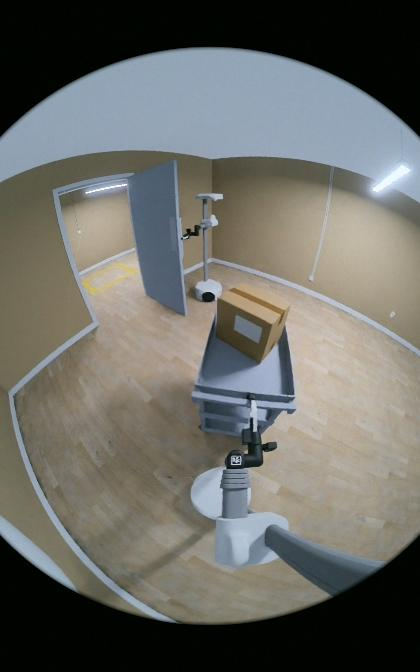

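Call:
move --blocking false --r2 '{"base":{"translate_m":0.69,"strafe_m":0.72},"joints":{"wrist_yaw_rad":-1.08},"speeds":{"wrist_yaw_rad":0.28},"contact_limits":{"translate_m":0.6}}'

Call:
wait --seconds 7

Call:
move --blocking false --r2 '{"base":{"rotate_rad":-1.08},"joints":{"wrist_yaw_rad":0.0},"speeds":{"wrist_yaw_rad":0.7},"pace":"slow"}'

Call:
wait --seconds 4

Call:
wait --seconds 0.4 --cameras '["r2_head_left_camera","r2_head_camera"]'

Scene clock: 716.70 s.
move: r2 moving
r1: as last shown
r1.contact_limits: translate_m 0.6
r1.wrist_depth_mm: - - 250 232 224 212 204 / - - 251 232 224 214 206 / - - 252 233 226 214 206 / - - 253 168 226 215 206 / - - 256 235 227 215 208 / - - 179 167 226 217 208 / - 150 254 177 154 215 208
r2.base_odometry: x=+0.045 y=-2.156 heading=-3.078
r2.turned_by_wheels: -0.001
r2.turned_by_imu: +0.000
r2.base_tilt: forward=-0.7 right=+0.1
r2.lidar_m: 0.38 0.42 2.57 1.84 1.41 1.37 1.49 2.17 3.23 3.44 3.45 0.40
r2.base_status: translate_m moving; strafe_m moving
r2.joint_positions: lift_m=+0.672 arm_m=+0.000 wrist_yaw_rad=-0.121 wrist_pitch_rad=+0.001 wrist_roll_rad=+1.569 gripper_m=-0.029
r2.joint_status: wrist_yaw_rad moving
r2.measured_speeds: translate_m=+0.086 strafe_m=+0.090 rotate_rad=-0.005 lift_m=+0.000 arm_m=+0.000 wrist_yaw_rad=-0.318 wrist_pitch_rad=+0.000 wrist_roll_rad=+0.000
r2.motor_effort: lift_m=+17(18) arm_m=-2(4) wheel_0=-3(6) wheel_1=+13(13) wheel_2=-15(15)
r2.servo_current: wrist_yaw_rad=39(78) wrist_pitch_rad=39(46) wrist_roll_rad=52(59) gripper_m=85(91)
r2.contact_limits: translate_m 0.6
r2.hand_pose: x=+0.4466 y=-0.1217 z=+0.8501 quat_wxyz=(+0.707, +0.705, -0.043, -0.043)
r2.wrist_depth_mm: - - - 166 224 1576 1182 / - - - 167 226 1756 508 / - - 585 167 226 759 - / - - 466 227 227 820 - / - - 496 168 228 788 - / - - 183 169 179 - - / - 1756 - - 229 - -
pictures: none

Scene clock: 720.97 s.
earlier move: r2 done
r1.base_odometry: x=-2.883 y=+1.759 heading=-0.015
r1.turned_by_wheels: +0.000
r1.turned_by_imu: +0.000
r1.base_tilt: forward=-1.5 right=+1.2
r1.lidar_m: 0.46 1.25 4.91 3.52 1.67 1.33 1.32 1.20 0.92 0.91 0.68 0.56
r1.base_status: not commanded
r1.joint_positions: lift_m=+0.900 arm_m=+0.100 wrist_yaw_rad=+0.018 wrist_pitch_rad=+0.002 wrist_roll_rad=+0.000 gripper_m=-0.037
r1.joint_status: not commanded
r1.measured_speeds: all 0
r1.on_its_own: wrist_yaw_rad is at rest, and its servo_current (111 mA) is outside its rest range (0 to 104 mA)
r1.motor_effort: lift_m=+23(24) arm_m=-7(7) wheel_0=+10(11) wheel_1=+1(1) wheel_2=+18(18)
r1.servo_current: wrist_yaw_rad=111(124) wrist_pitch_rad=39(52) wrist_roll_rad=59(65) gripper_m=59(72)
r1.contact_limits: translate_m 0.6
r1.hand_pose: x=+0.5611 y=-0.0821 z=+1.0772 quat_wxyz=(+1.000, +0.000, +0.001, +0.009)
r1.wrist_depth_mm: - - 252 234 224 212 205 / - - 252 232 224 215 205 / - - 253 232 225 214 206 / - - 251 168 227 214 207 / 1138 - 254 235 227 216 208 / 1025 1160 178 167 226 217 208 / - 150 254 177 153 215 208
r2.base_odometry: x=-0.577 y=-2.894 heading=-3.078
r2.turned_by_wheels: +0.000
r2.turned_by_imu: +0.000
r2.base_tilt: forward=-0.7 right=+0.1
r2.lidar_m: 1.38 1.64 1.63 1.73 1.56 1.51 1.66 2.41 4.17 0.26 0.28 0.35
r2.base_status: done
r2.joint_positions: lift_m=+0.672 arm_m=+0.000 wrist_yaw_rad=-1.078 wrist_pitch_rad=+0.001 wrist_roll_rad=+1.569 gripper_m=-0.029
r2.joint_status: all done
r2.measured_speeds: all 0
r2.motor_effort: lift_m=+17(18) arm_m=+4(4) wheel_0=-4(13) wheel_1=+2(13) wheel_2=-6(17)
r2.servo_current: wrist_yaw_rad=59(143) wrist_pitch_rad=46(46) wrist_roll_rad=46(59) gripper_m=85(98)
r2.contact_limits: translate_m 0.6
r2.hand_pose: x=+0.2304 y=-0.2954 z=+0.8501 quat_wxyz=(+0.607, +0.606, -0.362, -0.363)
r2.wrist_depth_mm: - - - 156 213 1661 1182 / - - - 159 216 798 - / - - 508 162 220 809 - / - 484 462 164 223 820 - / - - 521 167 227 842 - / - - 183 170 177 - - / - - - - - - -
wait: 4.27 of 7 s (r2 has come to rest)
pictures: none

Scene clock: 721.47 s.
move: r2 moving
r1.base_odometry: x=-2.883 y=+1.759 heading=-0.015
r1.turned_by_wheels: +0.000
r1.turned_by_imu: +0.000
r1.base_tilt: forward=-1.6 right=+1.3
r1.lidar_m: 0.46 1.22 4.94 3.55 1.70 1.34 1.32 1.17 0.91 0.89 0.70 0.55
r1.base_status: not commanded
r1.joint_positions: lift_m=+0.900 arm_m=+0.100 wrist_yaw_rad=+0.018 wrist_pitch_rad=+0.002 wrist_roll_rad=+0.000 gripper_m=-0.037
r1.joint_status: not commanded
r1.measured_speeds: all 0
r1.motor_effort: lift_m=+23(24) arm_m=-7(7) wheel_0=+10(11) wheel_1=+1(1) wheel_2=+18(18)
r1.servo_current: wrist_yaw_rad=104(117) wrist_pitch_rad=39(52) wrist_roll_rad=52(65) gripper_m=65(65)
r1.contact_limits: translate_m 0.6
r1.hand_pose: x=+0.5611 y=-0.0821 z=+1.0772 quat_wxyz=(+1.000, +0.000, +0.001, +0.009)
r1.wrist_depth_mm: - - 251 233 224 213 204 / - - 249 231 226 216 206 / - - 252 233 226 214 206 / - - 253 168 227 215 207 / 1366 - 255 234 227 215 207 / 1060 - 179 167 227 217 208 / - 150 254 178 154 214 209
r2.base_odometry: x=-0.577 y=-2.894 heading=+3.081
r2.turned_by_wheels: -0.124
r2.turned_by_imu: -0.120
r2.base_tilt: forward=-0.7 right=+0.0
r2.lidar_m: 0.49 1.77 1.62 1.67 1.62 1.53 1.57 2.15 4.16 4.27 0.29 0.38
r2.base_status: rotate_rad moving
r2.joint_positions: lift_m=+0.672 arm_m=+0.000 wrist_yaw_rad=-0.807 wrist_pitch_rad=+0.001 wrist_roll_rad=+1.569 gripper_m=-0.029
r2.joint_status: wrist_yaw_rad moving
r2.measured_speeds: translate_m=+0.001 strafe_m=+0.002 rotate_rad=-0.482 lift_m=+0.000 arm_m=+0.000 wrist_yaw_rad=+0.803 wrist_pitch_rad=+0.000 wrist_roll_rad=+0.000
r2.motor_effort: lift_m=+18(18) arm_m=+4(4) wheel_0=+10(10) wheel_1=+8(8) wheel_2=+7(7)
r2.servo_current: wrist_yaw_rad=91(377) wrist_pitch_rad=39(46) wrist_roll_rad=52(52) gripper_m=85(91)
r2.hand_pose: x=+0.3073 y=-0.2687 z=+0.8501 quat_wxyz=(+0.651, +0.650, -0.277, -0.278)
r2.wrist_depth_mm: - - - 135 187 - - / - - 480 140 194 768 - / - 445 436 146 204 788 - / - - 496 154 213 - - / - - 597 159 224 - - / - - 184 167 177 1921 - / - - - - - 1756 480
pictures: none

Scene clock: 723.33 s.
earlier move: r2 done
r1.base_odometry: x=-2.883 y=+1.759 heading=-0.015
r1.turned_by_wheels: +0.000
r1.turned_by_imu: +0.000
r1.base_tilt: forward=-1.5 right=+1.2
r1.lidar_m: 0.49 1.22 1.53 3.53 1.69 1.34 1.31 1.16 0.94 0.90 0.68 0.54
r1.base_status: not commanded
r1.joint_positions: lift_m=+0.900 arm_m=+0.100 wrist_yaw_rad=+0.018 wrist_pitch_rad=+0.002 wrist_roll_rad=+0.000 gripper_m=-0.037
r1.joint_status: not commanded
r1.measured_speeds: all 0
r1.motor_effort: lift_m=+23(24) arm_m=-7(7) wheel_0=+10(11) wheel_1=+1(1) wheel_2=+17(18)
r1.servo_current: wrist_yaw_rad=104(117) wrist_pitch_rad=46(52) wrist_roll_rad=52(65) gripper_m=65(72)
r1.contact_limits: translate_m 0.6
r1.hand_pose: x=+0.5611 y=-0.0821 z=+1.0772 quat_wxyz=(+1.000, +0.000, +0.001, +0.009)
r1.wrist_depth_mm: - - 250 233 224 213 204 / - - 251 233 225 215 206 / - - 253 233 226 214 206 / - - 253 168 226 215 207 / - - 253 234 228 216 207 / - - 178 166 226 217 208 / - 150 254 177 153 215 208
r2.base_odometry: x=-0.577 y=-2.894 heading=+2.126
r2.turned_by_wheels: -0.955
r2.turned_by_imu: -0.927
r2.base_tilt: forward=-0.7 right=+0.1
r2.lidar_m: 0.35 0.37 1.38 1.73 1.64 1.74 1.58 1.52 1.63 2.35 4.15 0.45
r2.base_status: done
r2.joint_positions: lift_m=+0.672 arm_m=+0.000 wrist_yaw_rad=+0.001 wrist_pitch_rad=+0.001 wrist_roll_rad=+1.569 gripper_m=-0.029
r2.joint_status: all done
r2.measured_speeds: all 0
r2.motor_effort: lift_m=+17(18) arm_m=+4(4) wheel_0=+2(14) wheel_1=+5(9) wheel_2=+4(12)
r2.servo_current: wrist_yaw_rad=46(377) wrist_pitch_rad=39(46) wrist_roll_rad=52(59) gripper_m=91(98)
r2.hand_pose: x=+0.4594 y=-0.0871 z=+0.8501 quat_wxyz=(+0.708, +0.706, +0.001, +0.000)
r2.wrist_depth_mm: - - - 191 254 263 262 / - - - 186 248 1708 1182 / - - - 182 242 1708 - / - - 549 178 236 842 - / - 480 459 174 231 809 - / - - 184 170 177 809 - / - - 544 - 224 - -
wait: 1.87 of 4 s (r2 has come to rest)
pictures: none

Scene clock: 723.73 s.
r1.base_odometry: x=-2.883 y=+1.759 heading=-0.015
r1.turned_by_wheels: +0.000
r1.turned_by_imu: +0.000
r1.base_tilt: forward=-1.5 right=+1.2
r1.lidar_m: 0.49 1.23 1.53 3.53 1.67 1.32 1.30 1.19 0.93 0.91 0.67 0.55
r1.base_status: not commanded
r1.joint_positions: lift_m=+0.900 arm_m=+0.100 wrist_yaw_rad=+0.018 wrist_pitch_rad=+0.002 wrist_roll_rad=+0.000 gripper_m=-0.037
r1.joint_status: not commanded
r1.measured_speeds: all 0
r1.motor_effort: lift_m=+23(24) arm_m=-7(7) wheel_0=+10(11) wheel_1=+1(1) wheel_2=+18(18)
r1.servo_current: wrist_yaw_rad=98(117) wrist_pitch_rad=33(52) wrist_roll_rad=46(65) gripper_m=65(72)
r1.contact_limits: translate_m 0.6
r1.hand_pose: x=+0.5611 y=-0.0821 z=+1.0772 quat_wxyz=(+1.000, +0.000, +0.001, +0.009)
r1.wrist_depth_mm: - - 251 233 224 211 204 / - - 252 231 225 214 206 / - - 253 233 225 213 206 / - - 253 169 227 215 207 / - - 254 235 227 216 208 / - - 179 167 226 217 208 / - 150 255 177 153 215 208
r2.base_odometry: x=-0.577 y=-2.894 heading=+2.126
r2.turned_by_wheels: +0.000
r2.turned_by_imu: +0.000
r2.base_tilt: forward=-0.6 right=+0.1
r2.lidar_m: 0.36 0.35 1.38 1.75 1.63 1.74 1.57 1.51 1.62 2.35 4.19 0.44
r2.base_status: done
r2.joint_positions: lift_m=+0.672 arm_m=+0.000 wrist_yaw_rad=+0.001 wrist_pitch_rad=+0.001 wrist_roll_rad=+1.569 gripper_m=-0.029
r2.joint_status: all done
r2.measured_speeds: all 0
r2.motor_effort: lift_m=+17(18) arm_m=+4(4) wheel_0=+2(14) wheel_1=+4(9) wheel_2=+4(12)
r2.servo_current: wrist_yaw_rad=46(377) wrist_pitch_rad=39(46) wrist_roll_rad=46(59) gripper_m=85(98)
r2.hand_pose: x=+0.4594 y=-0.0871 z=+0.8501 quat_wxyz=(+0.708, +0.706, +0.001, +0.000)
r2.wrist_depth_mm: - - - 190 255 263 260 / - - - 187 247 1756 1160 / - - - 183 241 1708 - / - - 554 178 236 831 - / - 477 462 175 232 809 - / - - 184 170 178 798 - / - - 544 - 224 - -
wait: 0.40 s; at rest by 0.27 s
pictures: r2_head_camera, r2_head_left_camera
Images, in order (width x height): r2_head_camera 420x560, r2_head_left_camera 420x672.

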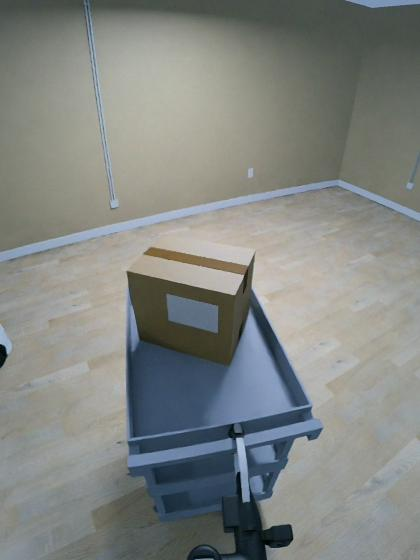

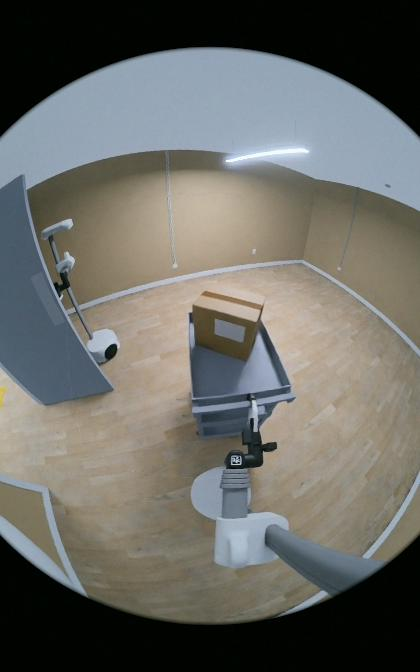

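Call:
move --blocking false --r2 '{"base":{"translate_m":0.10,"strafe_m":1.03},"joints":{"wrist_yaw_rad":-1.06},"speeds":{"wrist_yaw_rad":0.28},"contact_limits":{"translate_m":0.6}}'

Call:
wait --seconds 7

Call:
move --blocking false --r2 '{"base":{"rotate_rad":-1.08},"joints":{"wrist_yaw_rad":0.0},"speeds":{"wrist_yaw_rad":0.7},"pace":"slow"}'

Call:
wait --seconds 4

Call:
wait --seconds 0.4 --cameras '["r2_head_left_camera","r2_head_camera","r2_head_right_camera"]'

Scene clock: 745.13 s.
move: r2 moving
r1: as last shown
r1.contact_limits: translate_m 0.6
r2.base_odometry: x=-0.608 y=-2.909 heading=+2.126
r2.turned_by_wheels: +0.000
r2.turned_by_imu: +0.000
r2.base_tilt: forward=-0.7 right=+0.1
r2.lidar_m: 0.33 0.37 1.36 1.94 1.60 1.69 1.61 1.55 1.66 2.38 4.21 0.42
r2.base_status: translate_m moving; strafe_m moving
r2.joint_positions: lift_m=+0.672 arm_m=+0.000 wrist_yaw_rad=-0.116 wrist_pitch_rad=+0.001 wrist_roll_rad=+1.569 gripper_m=-0.029
r2.joint_status: wrist_yaw_rad moving
r2.measured_speeds: translate_m=+0.012 strafe_m=+0.133 rotate_rad=-0.004 lift_m=+0.000 arm_m=+0.000 wrist_yaw_rad=-0.321 wrist_pitch_rad=+0.000 wrist_roll_rad=+0.000
r2.motor_effort: lift_m=+17(18) arm_m=+4(4) wheel_0=-10(13) wheel_1=+10(11) wheel_2=-5(5)
r2.servo_current: wrist_yaw_rad=78(117) wrist_pitch_rad=46(46) wrist_roll_rad=39(52) gripper_m=91(91)
r2.contact_limits: translate_m 0.6
r2.hand_pose: x=+0.4473 y=-0.1201 z=+0.8501 quat_wxyz=(+0.707, +0.705, -0.041, -0.041)
r2.wrist_depth_mm: - - - 205 274 276 274 / - - - 198 260 1661 1205 / - - - 190 252 1756 496 / - - 654 182 242 842 - / - - 466 177 234 809 - / - - 184 171 178 788 - / - 517 508 - 221 - -
pictures: none

Scene clock: 749.47 s.
earlier move: r2 done
r1.base_odometry: x=-2.883 y=+1.759 heading=-0.015
r1.turned_by_wheels: +0.000
r1.turned_by_imu: +0.000
r1.base_tilt: forward=-1.5 right=+1.2
r1.lidar_m: 0.48 1.05 4.91 3.55 1.68 1.33 1.31 1.19 0.94 0.92 0.71 0.55
r1.base_status: not commanded
r1.joint_positions: lift_m=+0.900 arm_m=+0.100 wrist_yaw_rad=+0.018 wrist_pitch_rad=+0.002 wrist_roll_rad=+0.000 gripper_m=-0.037
r1.joint_status: not commanded
r1.measured_speeds: all 0
r1.on_its_own: wrist_yaw_rad is at rest, and its servo_current (111 mA) is outside its rest range (0 to 104 mA)
r1.motor_effort: lift_m=+23(24) arm_m=-7(7) wheel_0=+10(11) wheel_1=+1(1) wheel_2=+18(18)
r1.servo_current: wrist_yaw_rad=111(137) wrist_pitch_rad=33(52) wrist_roll_rad=59(65) gripper_m=59(72)
r1.contact_limits: translate_m 0.6
r1.hand_pose: x=+0.5611 y=-0.0821 z=+1.0772 quat_wxyz=(+1.000, +0.000, +0.001, +0.009)
r1.wrist_depth_mm: - - 251 233 224 212 204 / - - 250 232 224 214 206 / - - 253 232 225 215 206 / - - 253 169 227 215 206 / 854 854 254 235 228 215 208 / 820 854 179 166 227 216 208 / - 141 255 177 154 215 208
r2.base_odometry: x=-1.505 y=-3.351 heading=+2.125
r2.turned_by_wheels: +0.000
r2.turned_by_imu: -0.001
r2.base_tilt: forward=-0.7 right=+0.0
r2.lidar_m: 0.73 0.68 0.79 3.77 0.78 0.79 1.18 2.06 2.23 0.33 0.29 0.33
r2.base_status: done
r2.joint_positions: lift_m=+0.672 arm_m=+0.000 wrist_yaw_rad=-1.064 wrist_pitch_rad=+0.001 wrist_roll_rad=+1.569 gripper_m=-0.029
r2.joint_status: all done
r2.measured_speeds: all 0
r2.motor_effort: lift_m=+17(18) arm_m=+4(4) wheel_0=-4(16) wheel_1=+2(13) wheel_2=-8(11)
r2.servo_current: wrist_yaw_rad=46(117) wrist_pitch_rad=46(46) wrist_roll_rad=46(59) gripper_m=91(98)
r2.contact_limits: translate_m 0.6
r2.hand_pose: x=+0.2343 y=-0.2946 z=+0.8501 quat_wxyz=(+0.610, +0.609, -0.358, -0.359)
r2.wrist_depth_mm: - - - 176 236 1430 1060 / - - - 233 235 1756 1138 / - - - 174 233 798 - / - - 480 232 231 820 - / - - 484 172 230 820 - / - - 186 171 179 809 - / - - 580 - 229 - -
wait: 4.33 of 7 s (r2 has come to rest)
pictures: none

Scene clock: 749.97 s.
move: r2 moving
r1.base_odometry: x=-2.883 y=+1.759 heading=-0.015
r1.turned_by_wheels: +0.000
r1.turned_by_imu: +0.000
r1.base_tilt: forward=-1.6 right=+1.2
r1.lidar_m: 0.46 1.02 4.92 3.55 1.66 1.34 1.31 1.20 0.93 0.89 0.69 0.56
r1.base_status: not commanded
r1.joint_positions: lift_m=+0.900 arm_m=+0.100 wrist_yaw_rad=+0.018 wrist_pitch_rad=+0.002 wrist_roll_rad=+0.000 gripper_m=-0.037
r1.joint_status: not commanded
r1.measured_speeds: all 0
r1.motor_effort: lift_m=+24(24) arm_m=-7(7) wheel_0=+10(11) wheel_1=+1(1) wheel_2=+18(18)
r1.servo_current: wrist_yaw_rad=104(117) wrist_pitch_rad=39(46) wrist_roll_rad=52(52) gripper_m=65(65)
r1.contact_limits: translate_m 0.6
r1.hand_pose: x=+0.5611 y=-0.0821 z=+1.0772 quat_wxyz=(+1.000, +0.000, +0.001, +0.009)
r1.wrist_depth_mm: - - 250 234 224 213 204 / - - 252 231 224 215 206 / - - 252 233 226 213 206 / - - 253 168 228 214 208 / 778 866 255 234 226 216 207 / 788 866 179 167 227 217 208 / - 142 254 178 153 215 208
r2.base_odometry: x=-1.505 y=-3.352 heading=+2.001
r2.turned_by_wheels: -0.124
r2.turned_by_imu: -0.121
r2.base_tilt: forward=-0.7 right=+0.0
r2.lidar_m: 0.40 0.70 0.73 0.99 3.72 0.76 1.03 2.07 2.13 2.77 0.31 0.35
r2.base_status: rotate_rad moving
r2.joint_positions: lift_m=+0.672 arm_m=+0.000 wrist_yaw_rad=-0.791 wrist_pitch_rad=+0.001 wrist_roll_rad=+1.569 gripper_m=-0.029
r2.joint_status: wrist_yaw_rad moving
r2.measured_speeds: translate_m=+0.000 strafe_m=+0.003 rotate_rad=-0.479 lift_m=+0.000 arm_m=+0.000 wrist_yaw_rad=+0.805 wrist_pitch_rad=+0.000 wrist_roll_rad=+0.000
r2.motor_effort: lift_m=+18(18) arm_m=+4(4) wheel_0=+6(8) wheel_1=+6(8) wheel_2=+6(6)
r2.servo_current: wrist_yaw_rad=137(553) wrist_pitch_rad=39(39) wrist_roll_rad=52(52) gripper_m=91(91)
r2.hand_pose: x=+0.3115 y=-0.2665 z=+0.8501 quat_wxyz=(+0.653, +0.652, -0.272, -0.273)
r2.wrist_depth_mm: - - - 153 208 1708 1182 / - - - 211 213 798 - / - - 500 160 218 798 - / - 488 462 164 223 820 - / - - 525 167 227 - - / - - 186 171 179 - - / - - - - 237 - 521
pictures: none

Scene clock: 751.87 s.
earlier move: r2 done
r1.base_odometry: x=-2.883 y=+1.759 heading=-0.015
r1.turned_by_wheels: +0.000
r1.turned_by_imu: +0.000
r1.base_tilt: forward=-1.5 right=+1.2
r1.lidar_m: 0.47 1.13 4.92 3.53 1.67 1.36 1.31 1.19 0.94 0.91 0.68 0.56
r1.base_status: not commanded
r1.joint_positions: lift_m=+0.900 arm_m=+0.100 wrist_yaw_rad=+0.018 wrist_pitch_rad=+0.002 wrist_roll_rad=+0.000 gripper_m=-0.037
r1.joint_status: not commanded
r1.measured_speeds: all 0
r1.on_its_own: wrist_yaw_rad is at rest, and its servo_current (117 mA) is outside its rest range (0 to 104 mA)
r1.motor_effort: lift_m=+23(24) arm_m=-7(7) wheel_0=+10(11) wheel_1=+1(1) wheel_2=+18(18)
r1.servo_current: wrist_yaw_rad=117(124) wrist_pitch_rad=33(52) wrist_roll_rad=46(65) gripper_m=65(72)
r1.contact_limits: translate_m 0.6
r1.hand_pose: x=+0.5611 y=-0.0821 z=+1.0772 quat_wxyz=(+1.000, +0.000, +0.001, +0.009)
r1.wrist_depth_mm: - - 251 233 224 212 204 / - - 251 231 224 214 205 / - - 253 232 227 214 206 / - - 253 168 227 214 207 / 842 917 253 235 227 214 208 / 842 917 178 167 226 217 208 / - 141 254 177 153 215 208
r2.base_odometry: x=-1.505 y=-3.352 heading=+1.046
r2.turned_by_wheels: -0.955
r2.turned_by_imu: -0.928
r2.base_tilt: forward=-0.7 right=+0.0
r2.lidar_m: 0.36 0.33 0.70 0.70 0.77 1.21 0.77 0.78 1.11 2.06 2.19 0.46
r2.base_status: done
r2.joint_positions: lift_m=+0.672 arm_m=+0.000 wrist_yaw_rad=+0.000 wrist_pitch_rad=+0.001 wrist_roll_rad=+1.569 gripper_m=-0.029
r2.joint_status: all done
r2.measured_speeds: all 0
r2.motor_effort: lift_m=+17(18) arm_m=+4(4) wheel_0=+2(16) wheel_1=+3(10) wheel_2=+4(13)
r2.servo_current: wrist_yaw_rad=46(553) wrist_pitch_rad=39(46) wrist_roll_rad=52(65) gripper_m=85(91)
r2.hand_pose: x=+0.4592 y=-0.0875 z=+0.8501 quat_wxyz=(+0.708, +0.706, +0.000, +0.000)
r2.wrist_depth_mm: - - - 236 293 1464 1138 / - - - 211 277 1537 1138 / - - - 198 263 1808 539 / - - - 190 248 831 - / - - 496 182 237 820 - / - - 185 172 178 788 - / - - 488 - 219 - -
wait: 1.90 of 4 s (r2 has come to rest)
pictures: none

Scene clock: 752.27 s.
r1.base_odometry: x=-2.883 y=+1.759 heading=-0.015
r1.turned_by_wheels: +0.000
r1.turned_by_imu: +0.000
r1.base_tilt: forward=-1.5 right=+1.2
r1.lidar_m: 0.49 1.11 4.91 3.54 1.68 1.34 1.32 1.18 0.94 0.87 0.71 0.53
r1.base_status: not commanded
r1.joint_positions: lift_m=+0.900 arm_m=+0.100 wrist_yaw_rad=+0.018 wrist_pitch_rad=+0.002 wrist_roll_rad=+0.000 gripper_m=-0.037
r1.joint_status: not commanded
r1.measured_speeds: all 0
r1.on_its_own: wrist_yaw_rad is at rest, and its servo_current (111 mA) is outside its rest range (0 to 104 mA)
r1.motor_effort: lift_m=+23(24) arm_m=-7(7) wheel_0=+10(11) wheel_1=+1(1) wheel_2=+17(18)
r1.servo_current: wrist_yaw_rad=111(124) wrist_pitch_rad=39(52) wrist_roll_rad=39(65) gripper_m=59(72)
r1.contact_limits: translate_m 0.6
r1.hand_pose: x=+0.5611 y=-0.0821 z=+1.0772 quat_wxyz=(+1.000, +0.000, +0.001, +0.009)
r1.wrist_depth_mm: - - 251 232 224 212 203 / - - 252 231 225 215 206 / - - 253 233 226 214 206 / - - 253 168 226 214 206 / 842 917 254 234 227 216 207 / 842 917 178 166 226 219 208 / - 141 254 177 154 216 209
r2.base_odometry: x=-1.505 y=-3.352 heading=+1.046
r2.turned_by_wheels: +0.000
r2.turned_by_imu: +0.000
r2.base_tilt: forward=-0.7 right=+0.0
r2.lidar_m: 0.34 0.33 0.72 0.70 0.77 1.19 0.75 0.79 1.13 2.07 2.20 0.44
r2.base_status: done
r2.joint_positions: lift_m=+0.672 arm_m=+0.000 wrist_yaw_rad=+0.000 wrist_pitch_rad=+0.001 wrist_roll_rad=+1.569 gripper_m=-0.029
r2.joint_status: all done
r2.measured_speeds: all 0
r2.motor_effort: lift_m=+18(18) arm_m=+4(4) wheel_0=+2(16) wheel_1=+3(10) wheel_2=+3(13)
r2.servo_current: wrist_yaw_rad=39(553) wrist_pitch_rad=39(46) wrist_roll_rad=46(65) gripper_m=85(91)
r2.hand_pose: x=+0.4592 y=-0.0875 z=+0.8501 quat_wxyz=(+0.708, +0.706, +0.000, +0.000)
r2.wrist_depth_mm: - - - 235 293 1397 1138 / - - - 211 278 1537 1118 / - - - 198 262 1808 539 / - - - 190 249 831 - / - - 500 181 237 820 - / - - 186 172 179 778 - / - - 488 - 219 - -
wait: 0.40 s; at rest by 0.27 s
pictures: r2_head_camera, r2_head_left_camera, r2_head_right_camera
Images, in order (width x height): r2_head_camera 420x560, r2_head_left_camera 420x672, r2_head_right_camera 420x672.

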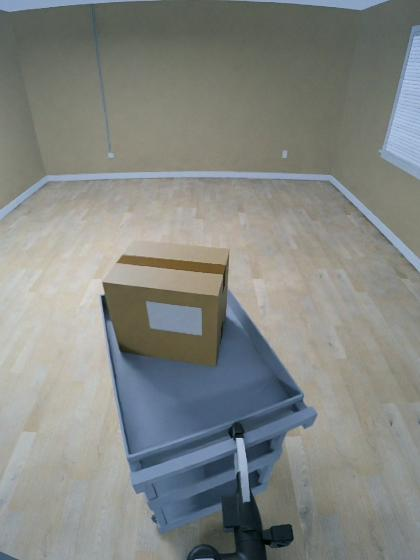

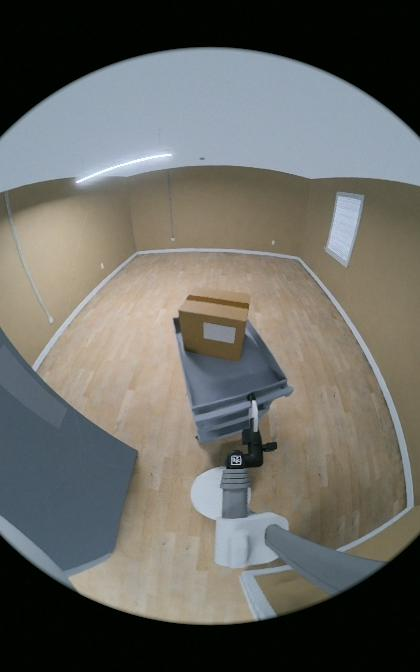

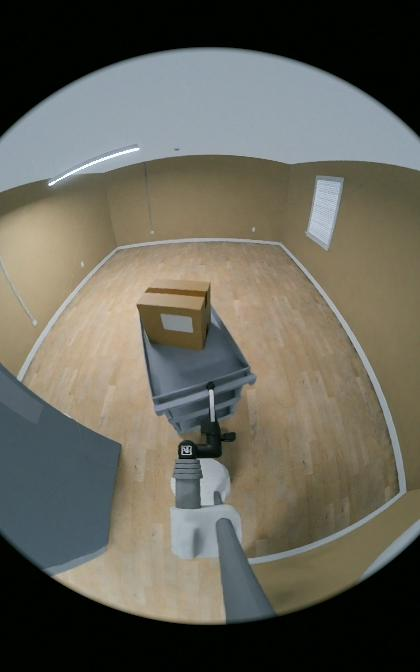

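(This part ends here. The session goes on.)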